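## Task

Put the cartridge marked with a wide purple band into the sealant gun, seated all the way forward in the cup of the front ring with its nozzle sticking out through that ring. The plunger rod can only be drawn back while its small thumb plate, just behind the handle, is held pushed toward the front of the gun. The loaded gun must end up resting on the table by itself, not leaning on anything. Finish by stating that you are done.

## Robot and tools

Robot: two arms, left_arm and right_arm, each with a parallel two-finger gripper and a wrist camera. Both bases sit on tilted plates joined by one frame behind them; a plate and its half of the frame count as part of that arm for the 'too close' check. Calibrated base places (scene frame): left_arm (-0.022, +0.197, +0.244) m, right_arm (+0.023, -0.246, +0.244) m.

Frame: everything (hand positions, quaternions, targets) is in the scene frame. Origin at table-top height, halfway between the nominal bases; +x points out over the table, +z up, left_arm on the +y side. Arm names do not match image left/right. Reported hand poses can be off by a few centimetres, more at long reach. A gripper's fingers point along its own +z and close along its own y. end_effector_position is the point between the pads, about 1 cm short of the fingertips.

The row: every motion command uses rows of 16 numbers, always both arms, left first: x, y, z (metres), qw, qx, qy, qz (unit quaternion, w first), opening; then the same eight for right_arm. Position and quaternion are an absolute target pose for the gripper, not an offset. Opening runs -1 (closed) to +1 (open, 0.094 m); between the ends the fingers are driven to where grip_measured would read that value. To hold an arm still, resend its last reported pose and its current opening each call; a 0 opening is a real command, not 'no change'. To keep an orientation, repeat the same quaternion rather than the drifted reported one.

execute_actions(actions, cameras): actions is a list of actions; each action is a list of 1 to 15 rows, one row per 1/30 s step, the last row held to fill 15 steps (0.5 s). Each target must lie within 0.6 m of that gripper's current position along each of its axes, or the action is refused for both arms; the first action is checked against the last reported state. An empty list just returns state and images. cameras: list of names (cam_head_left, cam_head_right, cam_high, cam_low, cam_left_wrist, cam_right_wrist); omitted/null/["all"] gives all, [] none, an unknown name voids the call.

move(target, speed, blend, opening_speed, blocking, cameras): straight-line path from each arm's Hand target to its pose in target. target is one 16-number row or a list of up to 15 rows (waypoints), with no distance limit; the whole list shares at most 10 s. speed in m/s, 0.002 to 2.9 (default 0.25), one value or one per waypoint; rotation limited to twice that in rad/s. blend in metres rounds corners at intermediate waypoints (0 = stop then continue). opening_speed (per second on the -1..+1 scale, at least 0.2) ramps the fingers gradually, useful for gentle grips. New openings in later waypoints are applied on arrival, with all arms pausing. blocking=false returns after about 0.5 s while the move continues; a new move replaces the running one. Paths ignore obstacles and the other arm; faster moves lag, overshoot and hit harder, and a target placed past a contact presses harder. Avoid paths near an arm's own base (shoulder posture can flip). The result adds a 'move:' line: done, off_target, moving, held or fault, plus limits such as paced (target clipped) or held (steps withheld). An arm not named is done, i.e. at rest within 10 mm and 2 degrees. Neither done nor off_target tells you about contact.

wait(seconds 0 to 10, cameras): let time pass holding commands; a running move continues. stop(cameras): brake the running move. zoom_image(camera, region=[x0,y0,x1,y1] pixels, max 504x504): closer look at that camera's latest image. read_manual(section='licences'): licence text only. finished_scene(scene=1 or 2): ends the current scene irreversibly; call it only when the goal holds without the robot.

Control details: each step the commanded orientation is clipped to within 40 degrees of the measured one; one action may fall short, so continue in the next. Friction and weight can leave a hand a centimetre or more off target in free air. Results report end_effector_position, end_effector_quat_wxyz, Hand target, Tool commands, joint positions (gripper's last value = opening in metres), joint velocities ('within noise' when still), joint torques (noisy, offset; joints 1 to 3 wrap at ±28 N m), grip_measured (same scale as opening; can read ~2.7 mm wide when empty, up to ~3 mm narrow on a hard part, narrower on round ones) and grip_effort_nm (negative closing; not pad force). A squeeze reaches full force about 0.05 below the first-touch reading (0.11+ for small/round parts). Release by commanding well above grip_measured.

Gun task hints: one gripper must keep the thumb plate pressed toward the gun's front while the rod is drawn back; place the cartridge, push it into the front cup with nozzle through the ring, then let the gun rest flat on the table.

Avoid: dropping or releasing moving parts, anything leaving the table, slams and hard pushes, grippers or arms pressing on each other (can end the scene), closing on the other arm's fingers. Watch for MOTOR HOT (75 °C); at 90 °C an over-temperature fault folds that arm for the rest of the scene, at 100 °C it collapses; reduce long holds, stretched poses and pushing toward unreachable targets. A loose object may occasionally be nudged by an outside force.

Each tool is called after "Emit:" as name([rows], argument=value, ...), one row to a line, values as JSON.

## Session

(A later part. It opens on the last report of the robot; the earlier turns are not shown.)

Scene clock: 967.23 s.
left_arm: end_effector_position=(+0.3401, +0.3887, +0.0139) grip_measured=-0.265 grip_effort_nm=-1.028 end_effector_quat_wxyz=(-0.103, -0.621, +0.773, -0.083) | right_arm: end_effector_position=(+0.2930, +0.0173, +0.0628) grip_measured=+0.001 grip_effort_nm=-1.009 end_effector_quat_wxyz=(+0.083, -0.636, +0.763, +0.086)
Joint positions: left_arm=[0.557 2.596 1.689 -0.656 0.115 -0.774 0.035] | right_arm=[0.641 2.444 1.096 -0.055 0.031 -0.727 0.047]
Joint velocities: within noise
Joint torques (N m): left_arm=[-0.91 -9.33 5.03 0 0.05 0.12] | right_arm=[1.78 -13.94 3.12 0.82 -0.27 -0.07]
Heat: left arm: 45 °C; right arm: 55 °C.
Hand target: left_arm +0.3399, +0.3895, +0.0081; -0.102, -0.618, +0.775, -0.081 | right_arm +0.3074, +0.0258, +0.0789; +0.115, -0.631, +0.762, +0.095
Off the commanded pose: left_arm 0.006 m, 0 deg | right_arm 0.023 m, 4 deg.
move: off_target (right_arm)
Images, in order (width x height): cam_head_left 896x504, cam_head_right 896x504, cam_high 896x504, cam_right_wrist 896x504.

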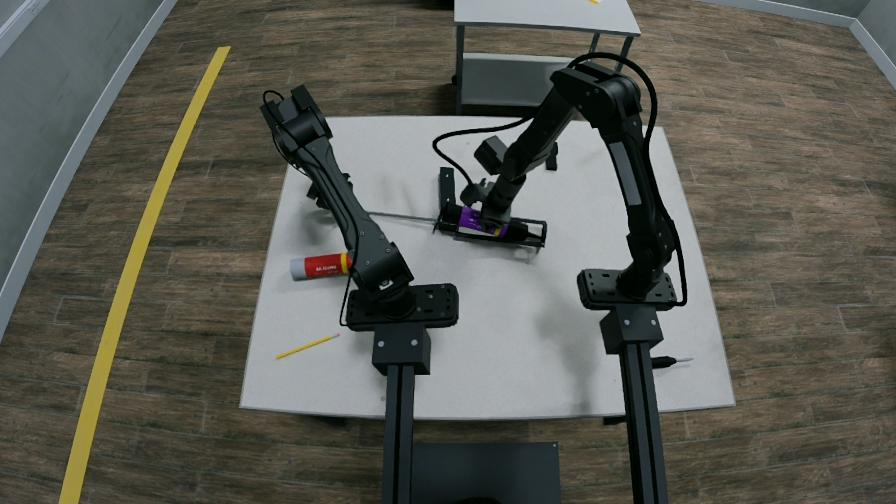

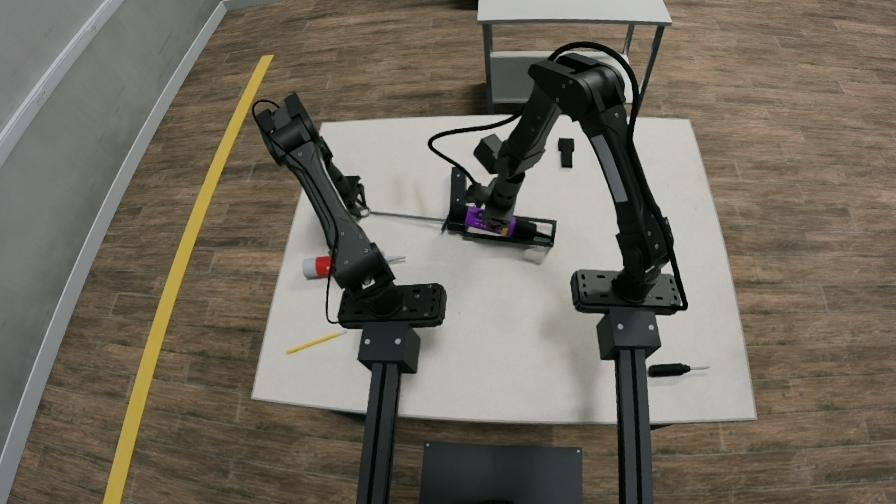

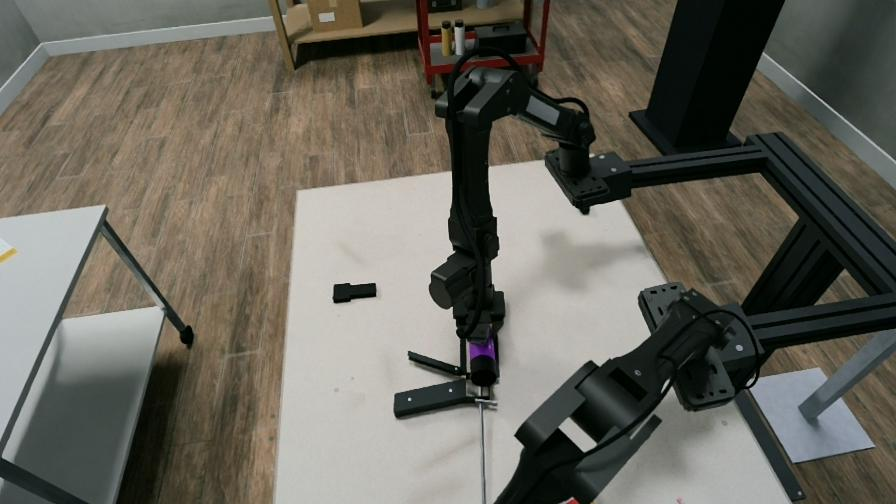

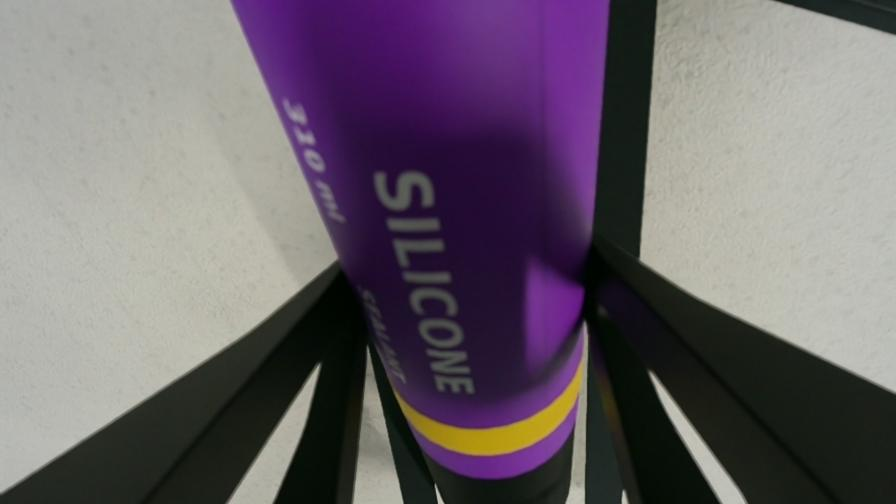

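Emit:
move([
  [0.340,0.3895,0.008,-0.102,-0.618,0.775,-0.081,-0.36,0.3085,0.030,0.096,0.1147,-0.6303,0.762,0.0949,-0.1],
], speed=[0.05], cameras=["cam_head_right","cam_high"])

Emit:
zoom_image(camera="cam_head_right", region=[420, 140, 600, 270])

Scene clock: 970.80 s.
left_arm: end_effector_position=(+0.3401, +0.3887, +0.0139) grip_measured=-0.265 grip_effort_nm=-1.028 end_effector_quat_wxyz=(-0.103, -0.621, +0.773, -0.083) | right_arm: end_effector_position=(+0.2963, +0.0167, +0.0747) grip_measured=+0.001 grip_effort_nm=-1.009 end_effector_quat_wxyz=(+0.084, -0.634, +0.764, +0.087)
Joint positions: left_arm=[0.557 2.596 1.689 -0.656 0.115 -0.774 0.035] | right_arm=[0.641 2.406 1.096 -0.092 0.031 -0.722 0.047]
Joint velocities: within noise
Joint torques (N m): left_arm=[-1.09 -9.52 4.9 0.01 0.04 0.11] | right_arm=[3.22 -14.71 3.82 0.61 -0.24 0.08]
Heat: left arm: 45 °C; right arm: 57 °C.
Hand target: left_arm +0.3399, +0.3895, +0.0081; -0.102, -0.618, +0.775, -0.081 | right_arm +0.3082, +0.0298, +0.0956; +0.115, -0.631, +0.762, +0.095
Off the commanded pose: left_arm 0.006 m, 0 deg | right_arm 0.028 m, 4 deg.
move: off_target (right_arm)
Images, in order (width x height): cam_head_right 896x504, cam_high 896x504.

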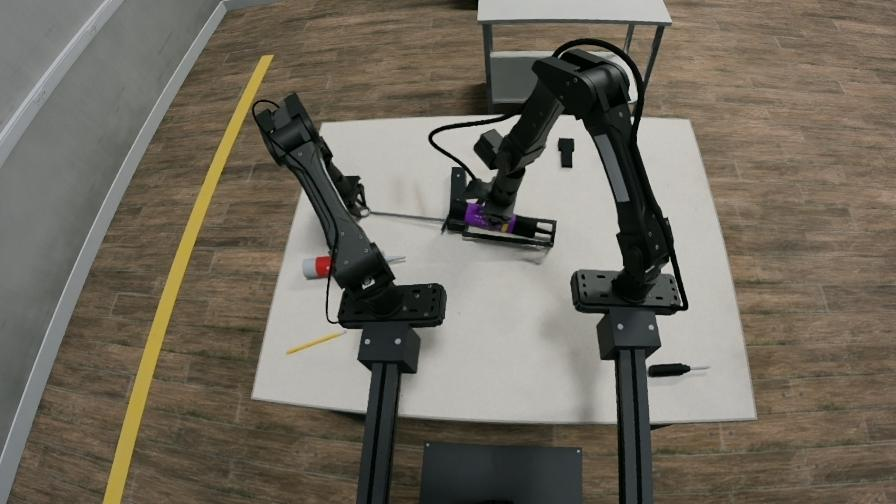

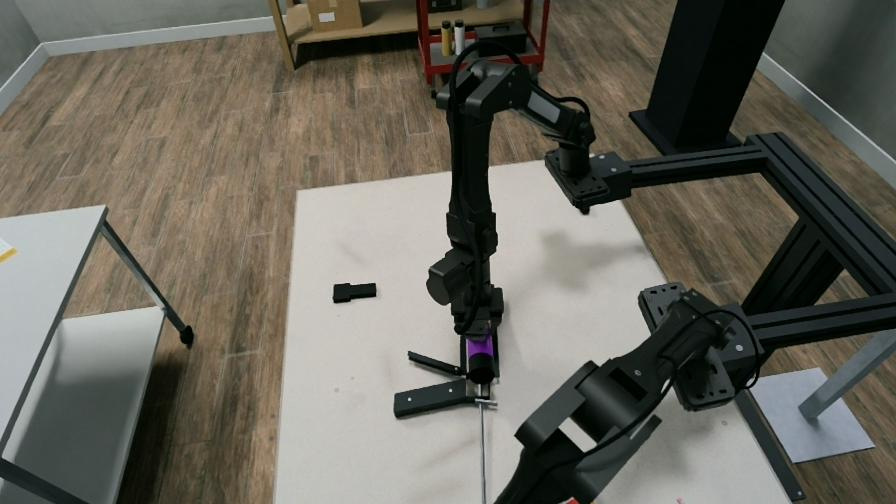

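Scaled by 2.800 from the camera's 896x504 image, which has a finer 1280x720 frame.

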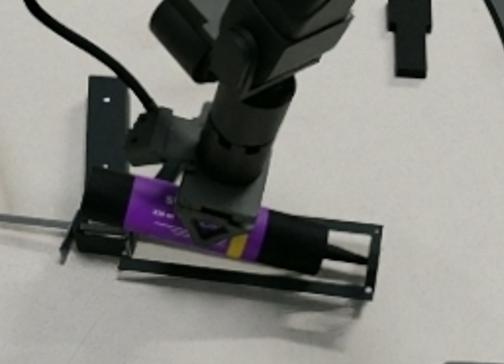

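Emit:
move([
  [0.340,0.3895,0.008,-0.102,-0.618,0.775,-0.081,-0.36,0.3045,0.010,0.094,0.1147,-0.6303,0.762,0.0949,-0.1],
], speed=[0.04], cameras=["cam_head_right","cam_head_left","cam_right_wrist"])

Emit:
zoom_image(camera="cam_head_right", region=[420, 140, 600, 270])

Emit:
zoom_image(camera="cam_head_left", region=[480, 190, 580, 262])

Scene clock: 976.20 s.
left_arm: end_effector_position=(+0.3401, +0.3887, +0.0139) grip_measured=-0.265 grip_effort_nm=-1.028 end_effector_quat_wxyz=(-0.103, -0.621, +0.773, -0.083) | right_arm: end_effector_position=(+0.2870, -0.0036, +0.0749) grip_measured=+0.001 grip_effort_nm=-1.009 end_effector_quat_wxyz=(+0.073, -0.636, +0.764, +0.085)
Joint positions: left_arm=[0.557 2.596 1.689 -0.656 0.115 -0.774 0.035] | right_arm=[0.614 2.369 1.023 -0.078 0.031 -0.749 0.047]
Joint velocities: within noise
Joint torques (N m): left_arm=[-0.95 -9.48 4.96 -0.01 0.05 0.12] | right_arm=[2.14 -14.16 3.25 0.87 -0.3 -0.02]
Heat: left arm: 45 °C; right arm: 59 °C.
Hand target: left_arm +0.3399, +0.3895, +0.0081; -0.102, -0.618, +0.775, -0.081 | right_arm +0.3043, +0.0095, +0.0940; +0.114, -0.631, +0.762, +0.094
Off the commanded pose: left_arm 0.006 m, 0 deg | right_arm 0.029 m, 5 deg.
move: off_target (right_arm)
Images, in order (width x height): cam_head_left 896x504, cam_head_right 896x504, cam_right_wrist 896x504.

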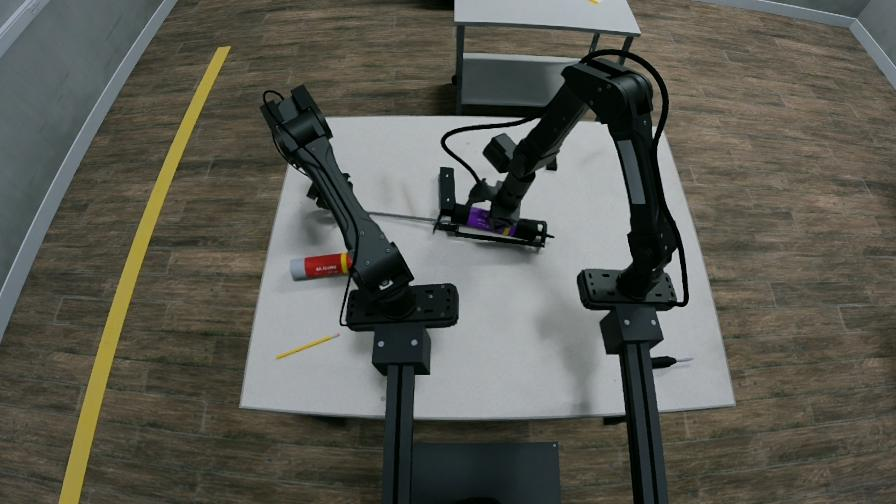

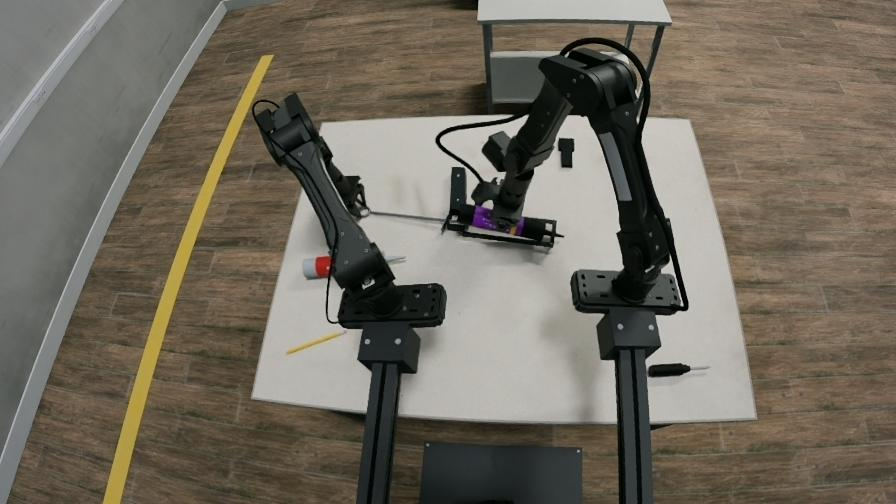

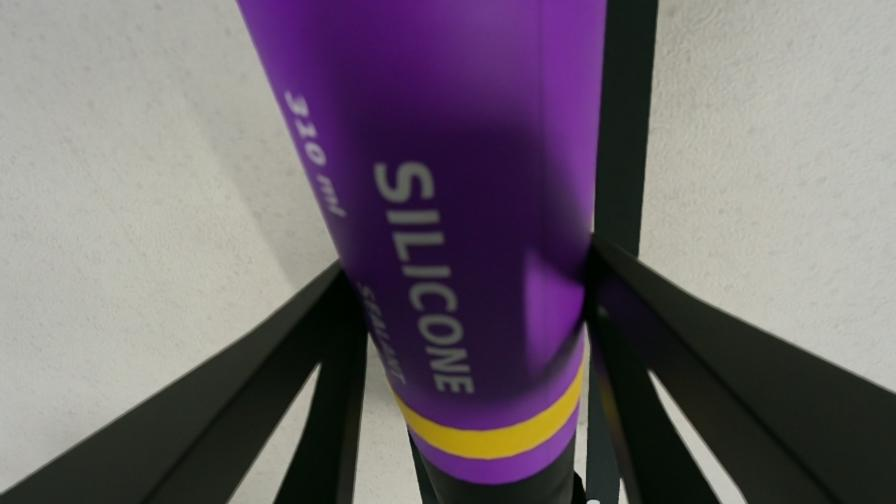

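Scaled by 2.800 from the camera's 896x504 image, which has a finer 1280x720 frame.

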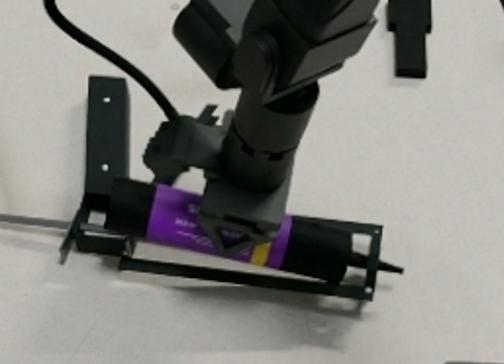

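Scaled by 5.040 from the camera's 896x504 image, which has a finer 1280x720 frame.

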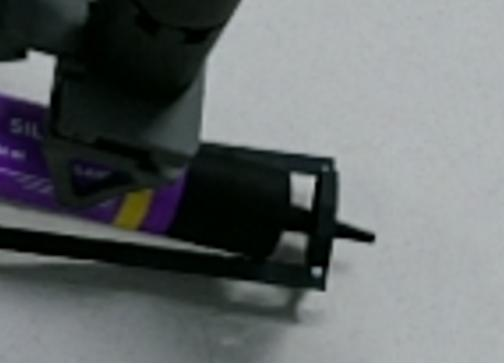

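Emit:
move([
  [0.340,0.3895,0.008,-0.102,-0.618,0.775,-0.081,-0.36,0.3005,-0.006,0.084,0.1147,-0.6303,0.762,0.0949,-0.1],
], speed=[0.04], cameras=["cam_head_right","cam_head_left","cam_right_wrist"])

Emit:
zoom_image(camera="cam_head_right", region=[420, 140, 600, 270])

Emit:
zoom_image(camera="cam_head_left", region=[480, 190, 580, 262])

Scene clock: 981.23 s.
left_arm: end_effector_position=(+0.3401, +0.3887, +0.0139) grip_measured=-0.265 grip_effort_nm=-1.028 end_effector_quat_wxyz=(-0.103, -0.621, +0.773, -0.083) | right_arm: end_effector_position=(+0.2859, -0.0188, +0.0670) grip_measured=+0.001 grip_effort_nm=-1.009 end_effector_quat_wxyz=(+0.077, -0.636, +0.764, +0.082)
Joint positions: left_arm=[0.557 2.596 1.689 -0.656 0.115 -0.774 0.035] | right_arm=[0.578 2.369 0.969 -0.013 0.031 -0.788 0.047]
Joint velocities: within noise
Joint torques (N m): left_arm=[-0.96 -9.5 4.93 -0.01 0.06 0.11] | right_arm=[2 -13.56 2.81 0.79 -0.38 0.03]
Heat: left arm: 45 °C; right arm: 58 °C.
Hand target: left_arm +0.3399, +0.3895, +0.0081; -0.102, -0.618, +0.775, -0.081 | right_arm +0.3003, -0.0064, +0.0839; +0.114, -0.631, +0.762, +0.094
Off the commanded pose: left_arm 0.006 m, 0 deg | right_arm 0.026 m, 5 deg.
move: off_target (right_arm)
Images, in order (width x height): cam_head_left 896x504, cam_head_right 896x504, cam_right_wrist 896x504.

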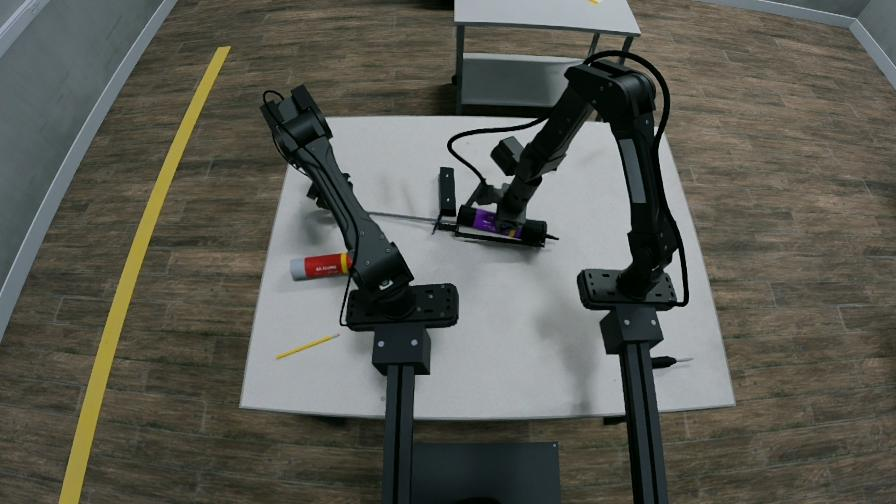

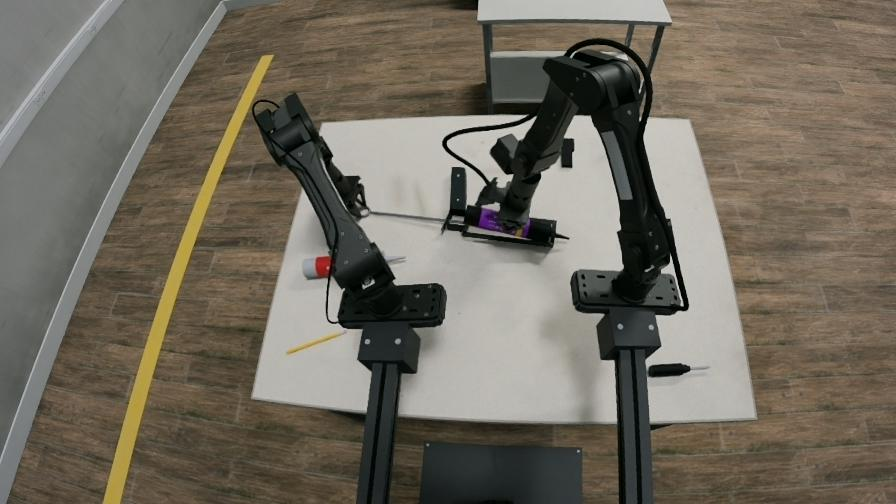

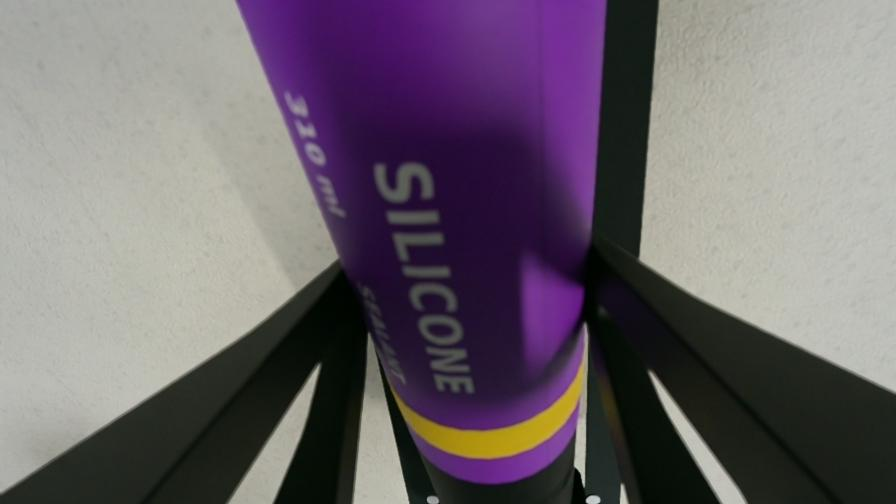

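Scaled by 2.800 from the camera's 896x504 image, which has a finer 1280x720 frame.

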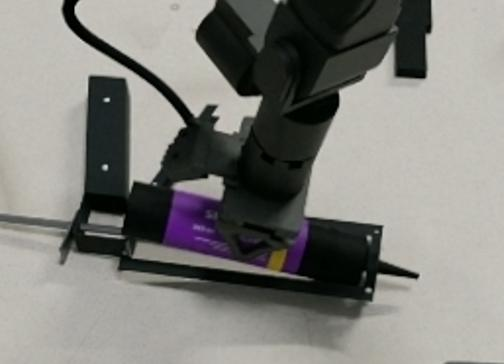

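Scaled by 5.040 from the camera's 896x504 image, which has a finer 1280x720 frame.

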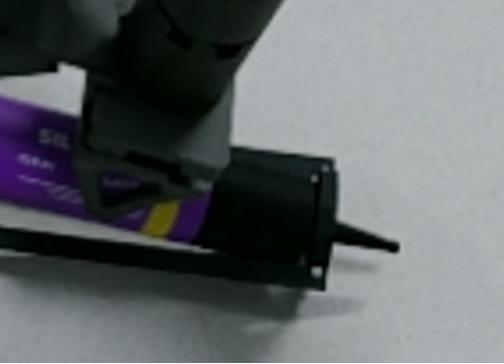

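Emit:
zoom_image(camera="cam_right_wrist", region=[360, 380, 660, 504])

Emit:
zoom_image(camera="cam_high", region=[400, 240, 560, 440])

Scaled by 1.680 from the camera's 896x504 image, which has a finer 1280x720 frame.

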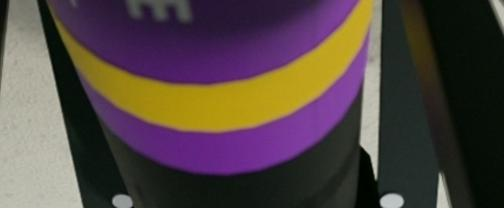

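This scene's latest camera images include none from cam_high. They are from: cam_head_left, cam_head_right, cam_right_wrist. cam_high's image comes with the result of a call that names it in "cameras".

Emit:
move([
  [0.340,0.3895,0.008,-0.102,-0.618,0.775,-0.081,-0.36,0.2985,-0.016,0.0825,0.1147,-0.6303,0.762,0.0949,-0.1],
], speed=[0.03], cameras=["cam_head_right","cam_head_left","cam_right_wrist","cam_high","cam_left_wrist"])

Emit:
zoom_image(camera="cam_head_right", region=[420, 140, 600, 270])

Emit:
zoom_image(camera="cam_head_left", region=[480, 190, 580, 262])

Emit:
zoom_image(camera="cam_high", region=[400, 240, 560, 440])

Scene clock: 991.63 s.
left_arm: end_effector_position=(+0.3401, +0.3887, +0.0139) grip_measured=-0.265 grip_effort_nm=-1.028 end_effector_quat_wxyz=(-0.103, -0.621, +0.773, -0.083) | right_arm: end_effector_position=(+0.2855, -0.0275, +0.0662) grip_measured=+0.001 grip_effort_nm=-1.009 end_effector_quat_wxyz=(+0.081, -0.636, +0.763, +0.080)
Joint positions: left_arm=[0.557 2.596 1.689 -0.656 0.115 -0.774 0.035] | right_arm=[0.557 2.357 0.937 0.015 0.031 -0.809 0.047]
Joint velocities: within noise
Joint torques (N m): left_arm=[-1.01 -9.4 4.89 -0.02 0.05 0.11] | right_arm=[1.83 -13.24 2.44 0.76 -0.45 -0.01]
Heat: left arm: 45 °C; right arm: 57 °C.
Hand target: left_arm +0.3399, +0.3895, +0.0081; -0.102, -0.618, +0.775, -0.081 | right_arm +0.2983, -0.0163, +0.0824; +0.114, -0.631, +0.762, +0.094
Off the commanded pose: left_arm 0.006 m, 0 deg | right_arm 0.024 m, 4 deg.
move: off_target (right_arm)
Images, in order (width x height): cam_head_left 896x504, cam_head_right 896x504, cam_high 896x504, cam_left_wrist 896x504, cam_right_wrist 896x504.

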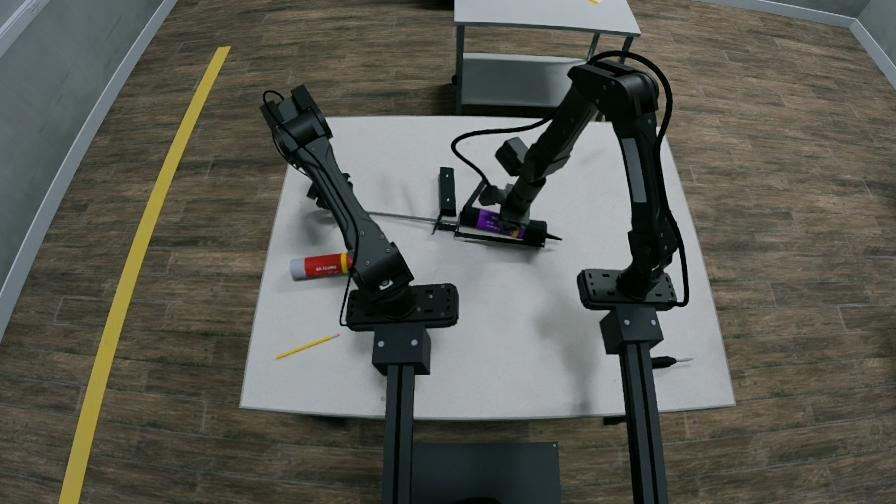

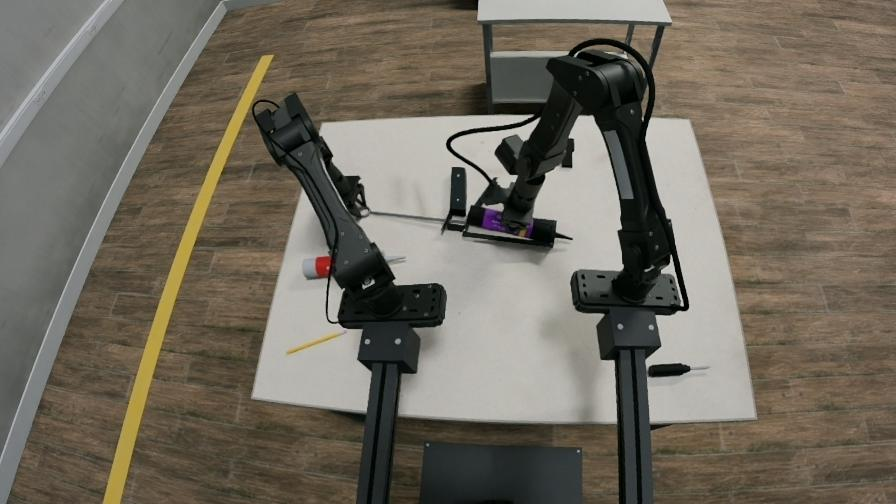

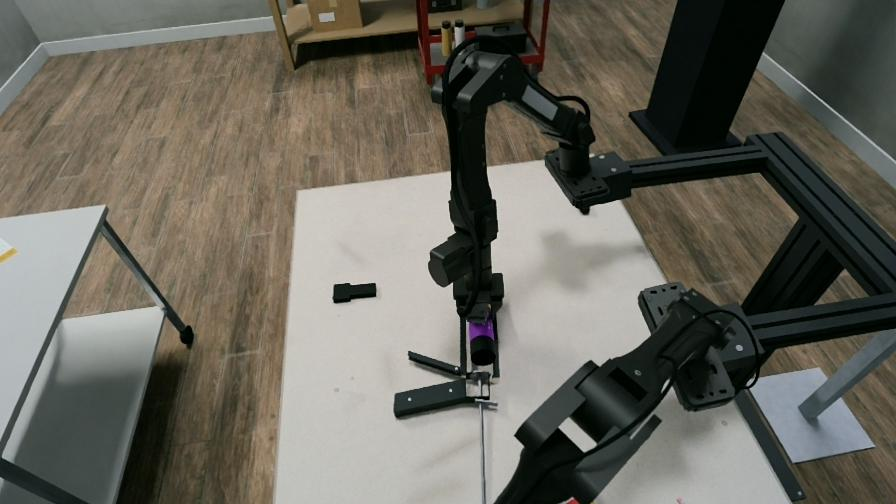

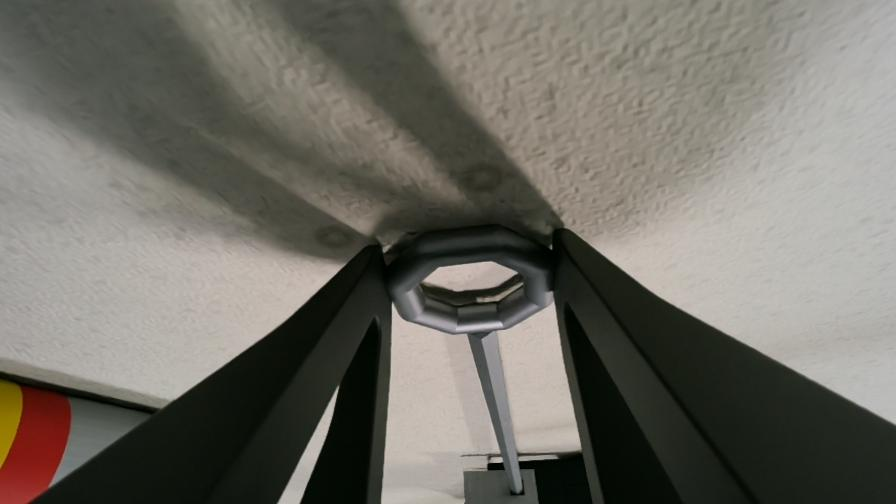

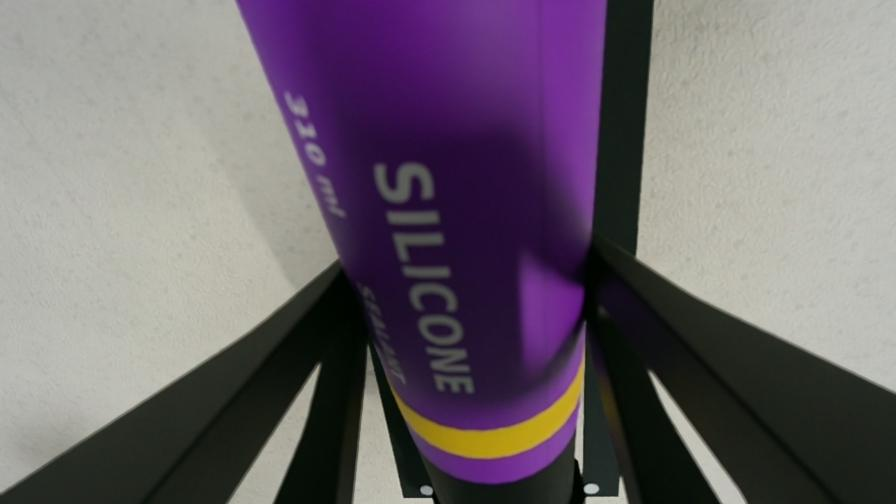

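Scaled by 2.800 from the camera's 896x504 image, which has a finer 1280x720 frame.

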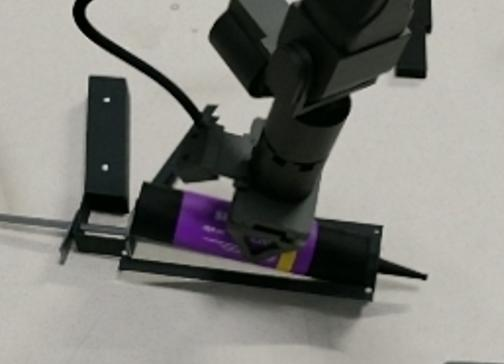

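Scaled by 5.040 from the camera's 896x504 image, which has a finer 1280x720 frame.

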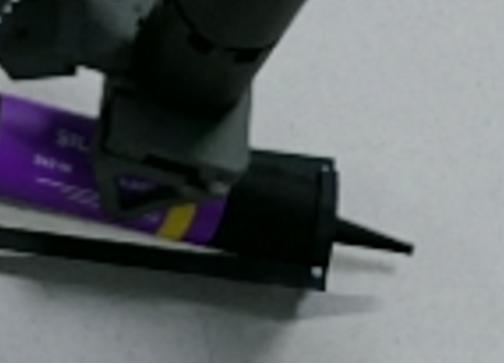

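Scaled by 2.520 from the camera's 896x504 image, which has a finer 1280x720 frame.

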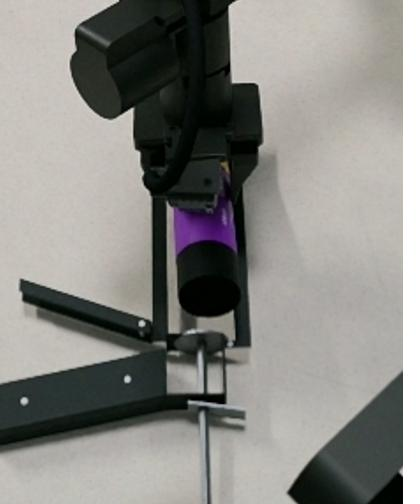

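Emit:
move([
  [0.340,0.3895,0.008,-0.102,-0.618,0.775,-0.081,-0.36,0.2965,-0.024,0.0815,0.1147,-0.6303,0.762,0.0949,-0.1],
], speed=[0.03], cameras=["cam_head_right","cam_head_left","cam_right_wrist"])

Emit:
zoom_image(camera="cam_head_right", region=[420, 140, 600, 270])

Emit:
zoom_image(camera="cam_head_left", region=[480, 190, 580, 262])

Scene clock: 995.23 s.
left_arm: end_effector_position=(+0.3401, +0.3887, +0.0139) grip_measured=-0.265 grip_effort_nm=-1.028 end_effector_quat_wxyz=(-0.103, -0.621, +0.773, -0.083) | right_arm: end_effector_position=(+0.2858, -0.0285, +0.0679) grip_measured=+0.001 grip_effort_nm=-1.009 end_effector_quat_wxyz=(+0.091, -0.635, +0.762, +0.088)
Joint positions: left_arm=[0.557 2.596 1.689 -0.656 0.115 -0.774 0.035] | right_arm=[0.545 2.345 0.912 0.047 0.01 -0.822 0.047]
Joint velocities: within noise
Joint torques (N m): left_arm=[-0.94 -9.47 4.94 0.02 0.02 0.12] | right_arm=[1.39 -13 2.26 0.66 -0.3 -0.03]
Heat: left arm: 45 °C; right arm: 57 °C.
Hand target: left_arm +0.3399, +0.3895, +0.0081; -0.102, -0.618, +0.775, -0.081 | right_arm +0.2965, -0.0241, +0.0811; +0.115, -0.630, +0.762, +0.095
Off the commanded pose: left_arm 0.006 m, 0 deg | right_arm 0.018 m, 3 deg.
move: off_target (right_arm)
Images, in order (width x height): cam_head_left 896x504, cam_head_right 896x504, cam_right_wrist 896x504.

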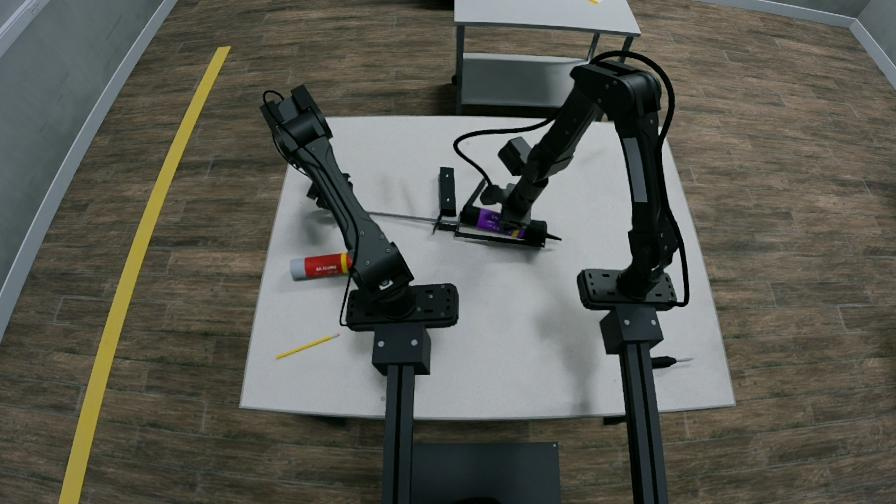

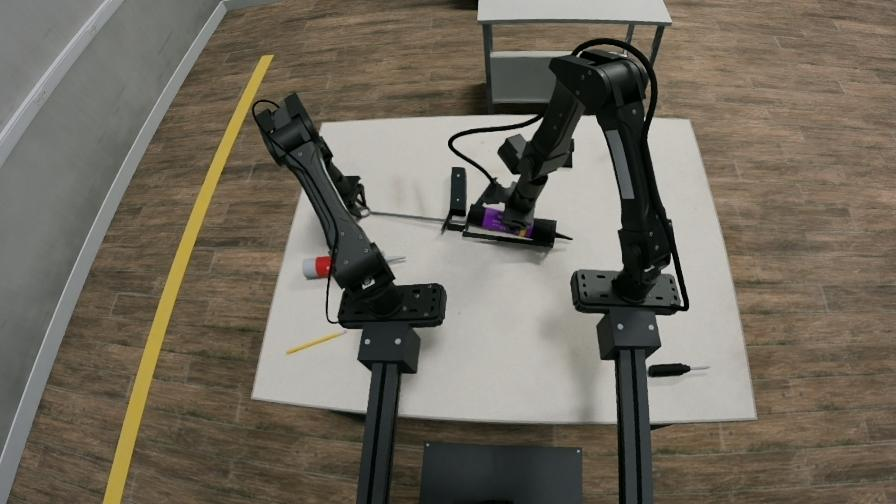

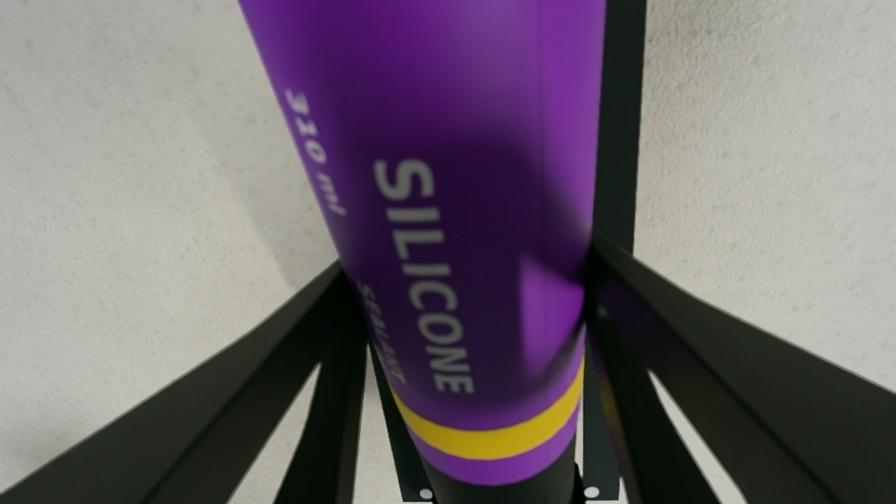

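Scaled by 2.800 from the camera's 896x504 image, which has a finer 1280x720 frame.

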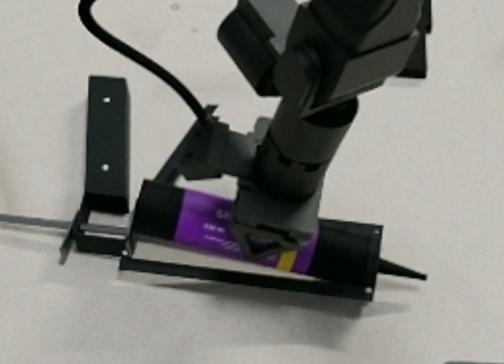

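Scaled by 5.040 from the camera's 896x504 image, which has a finer 1280x720 frame.

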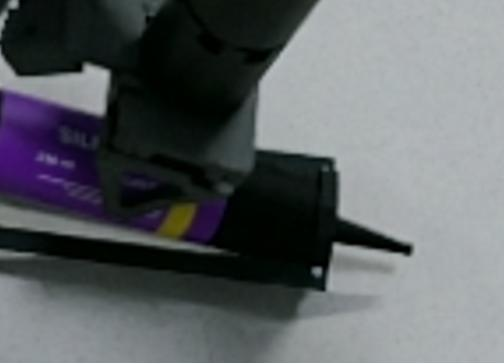

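Emit:
move([
  [0.340,0.3895,0.008,-0.102,-0.618,0.775,-0.081,-0.36,0.2975,-0.019,0.066,0.0738,-0.6346,0.767,0.061,-0.1],
], speed=[0.03], cameras=["cam_head_right","cam_head_left","cam_right_wrist","cam_high"])

Emit:
zoom_image(camera="cam_head_right", region=[420, 140, 600, 270])

Emit:
zoom_image(camera="cam_high", region=[400, 240, 560, 440])

Scene clock: 1005.10 s.
left_arm: end_effector_position=(+0.3401, +0.3887, +0.0139) grip_measured=-0.265 grip_effort_nm=-1.028 end_effector_quat_wxyz=(-0.103, -0.621, +0.773, -0.083) | right_arm: end_effector_position=(+0.2921, -0.0289, +0.0629) grip_measured=+0.001 grip_effort_nm=-1.004 end_effector_quat_wxyz=(+0.063, -0.630, +0.772, +0.064)
Joint positions: left_arm=[0.557 2.596 1.689 -0.656 0.115 -0.774 0.035] | right_arm=[0.561 2.381 0.994 -0.048 0.068 -0.783 0.047]
Joint velocities: within noise
Joint torques (N m): left_arm=[-1.03 -9.43 4.93 -0.01 0.06 0.11] | right_arm=[3.89 -9.28 4.93 0.46 0.01 0.01]
Heat: left arm: 45 °C; right arm: 58 °C.
Hand target: left_arm +0.3399, +0.3895, +0.0081; -0.102, -0.618, +0.775, -0.081 | right_arm +0.2973, -0.0191, +0.0662; +0.074, -0.634, +0.767, +0.061
Off the commanded pose: left_arm 0.006 m, 0 deg | right_arm 0.012 m, 1 deg.
move: off_target (right_arm)
Images, in order (width x height): cam_head_left 896x504, cam_head_right 896x504, cam_high 896x504, cam_right_wrist 896x504.

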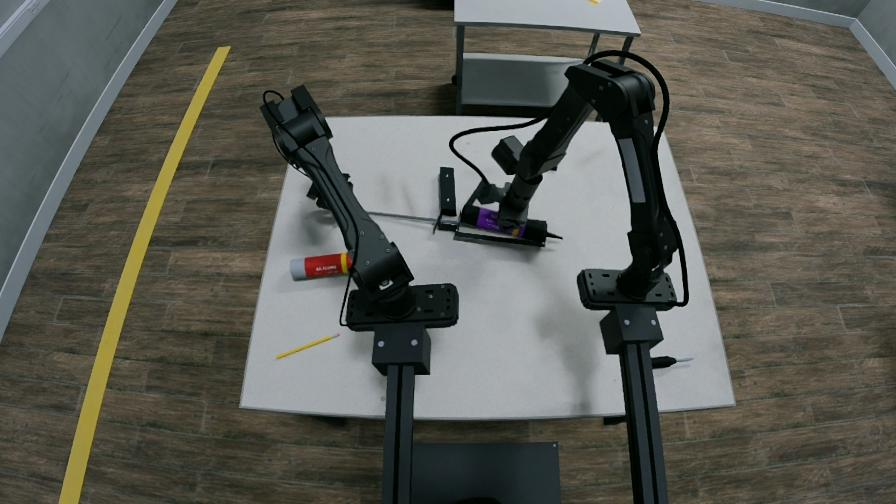

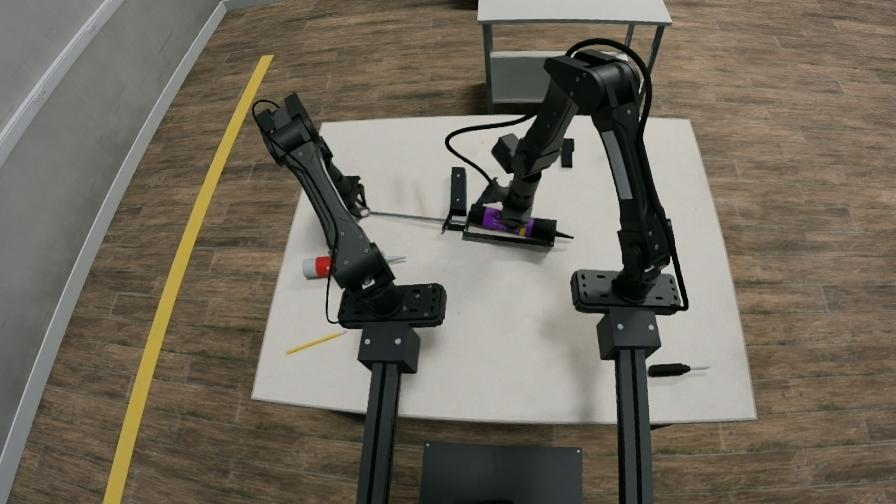

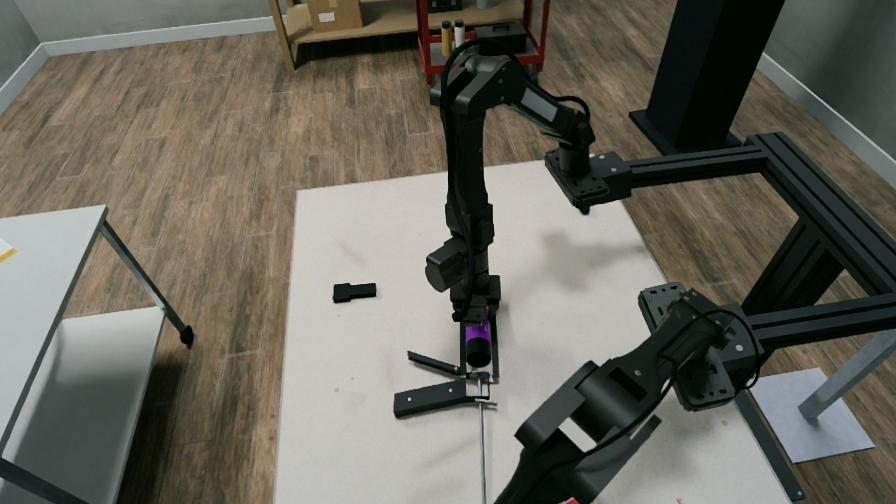

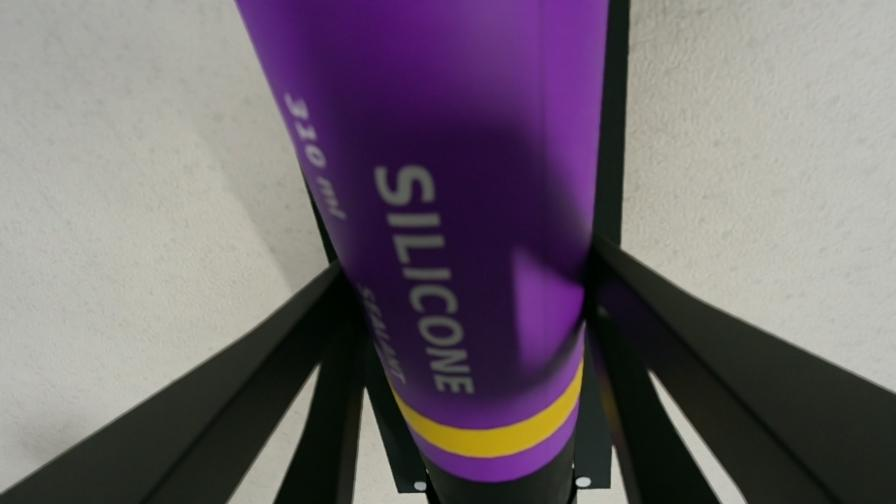

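Scaled by 2.800 from the camera's 896x504 image, which has a finer 1280x720 frame.

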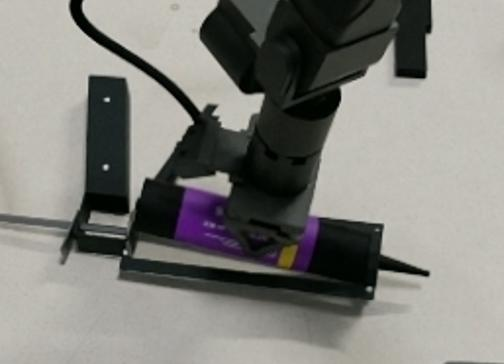

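Scaled by 2.520 from the camera's 896x504 image, which has a finer 1280x720 frame.

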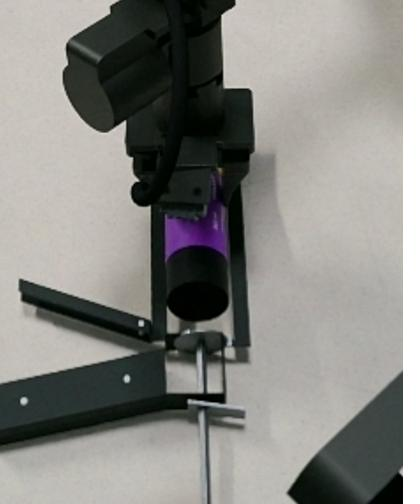

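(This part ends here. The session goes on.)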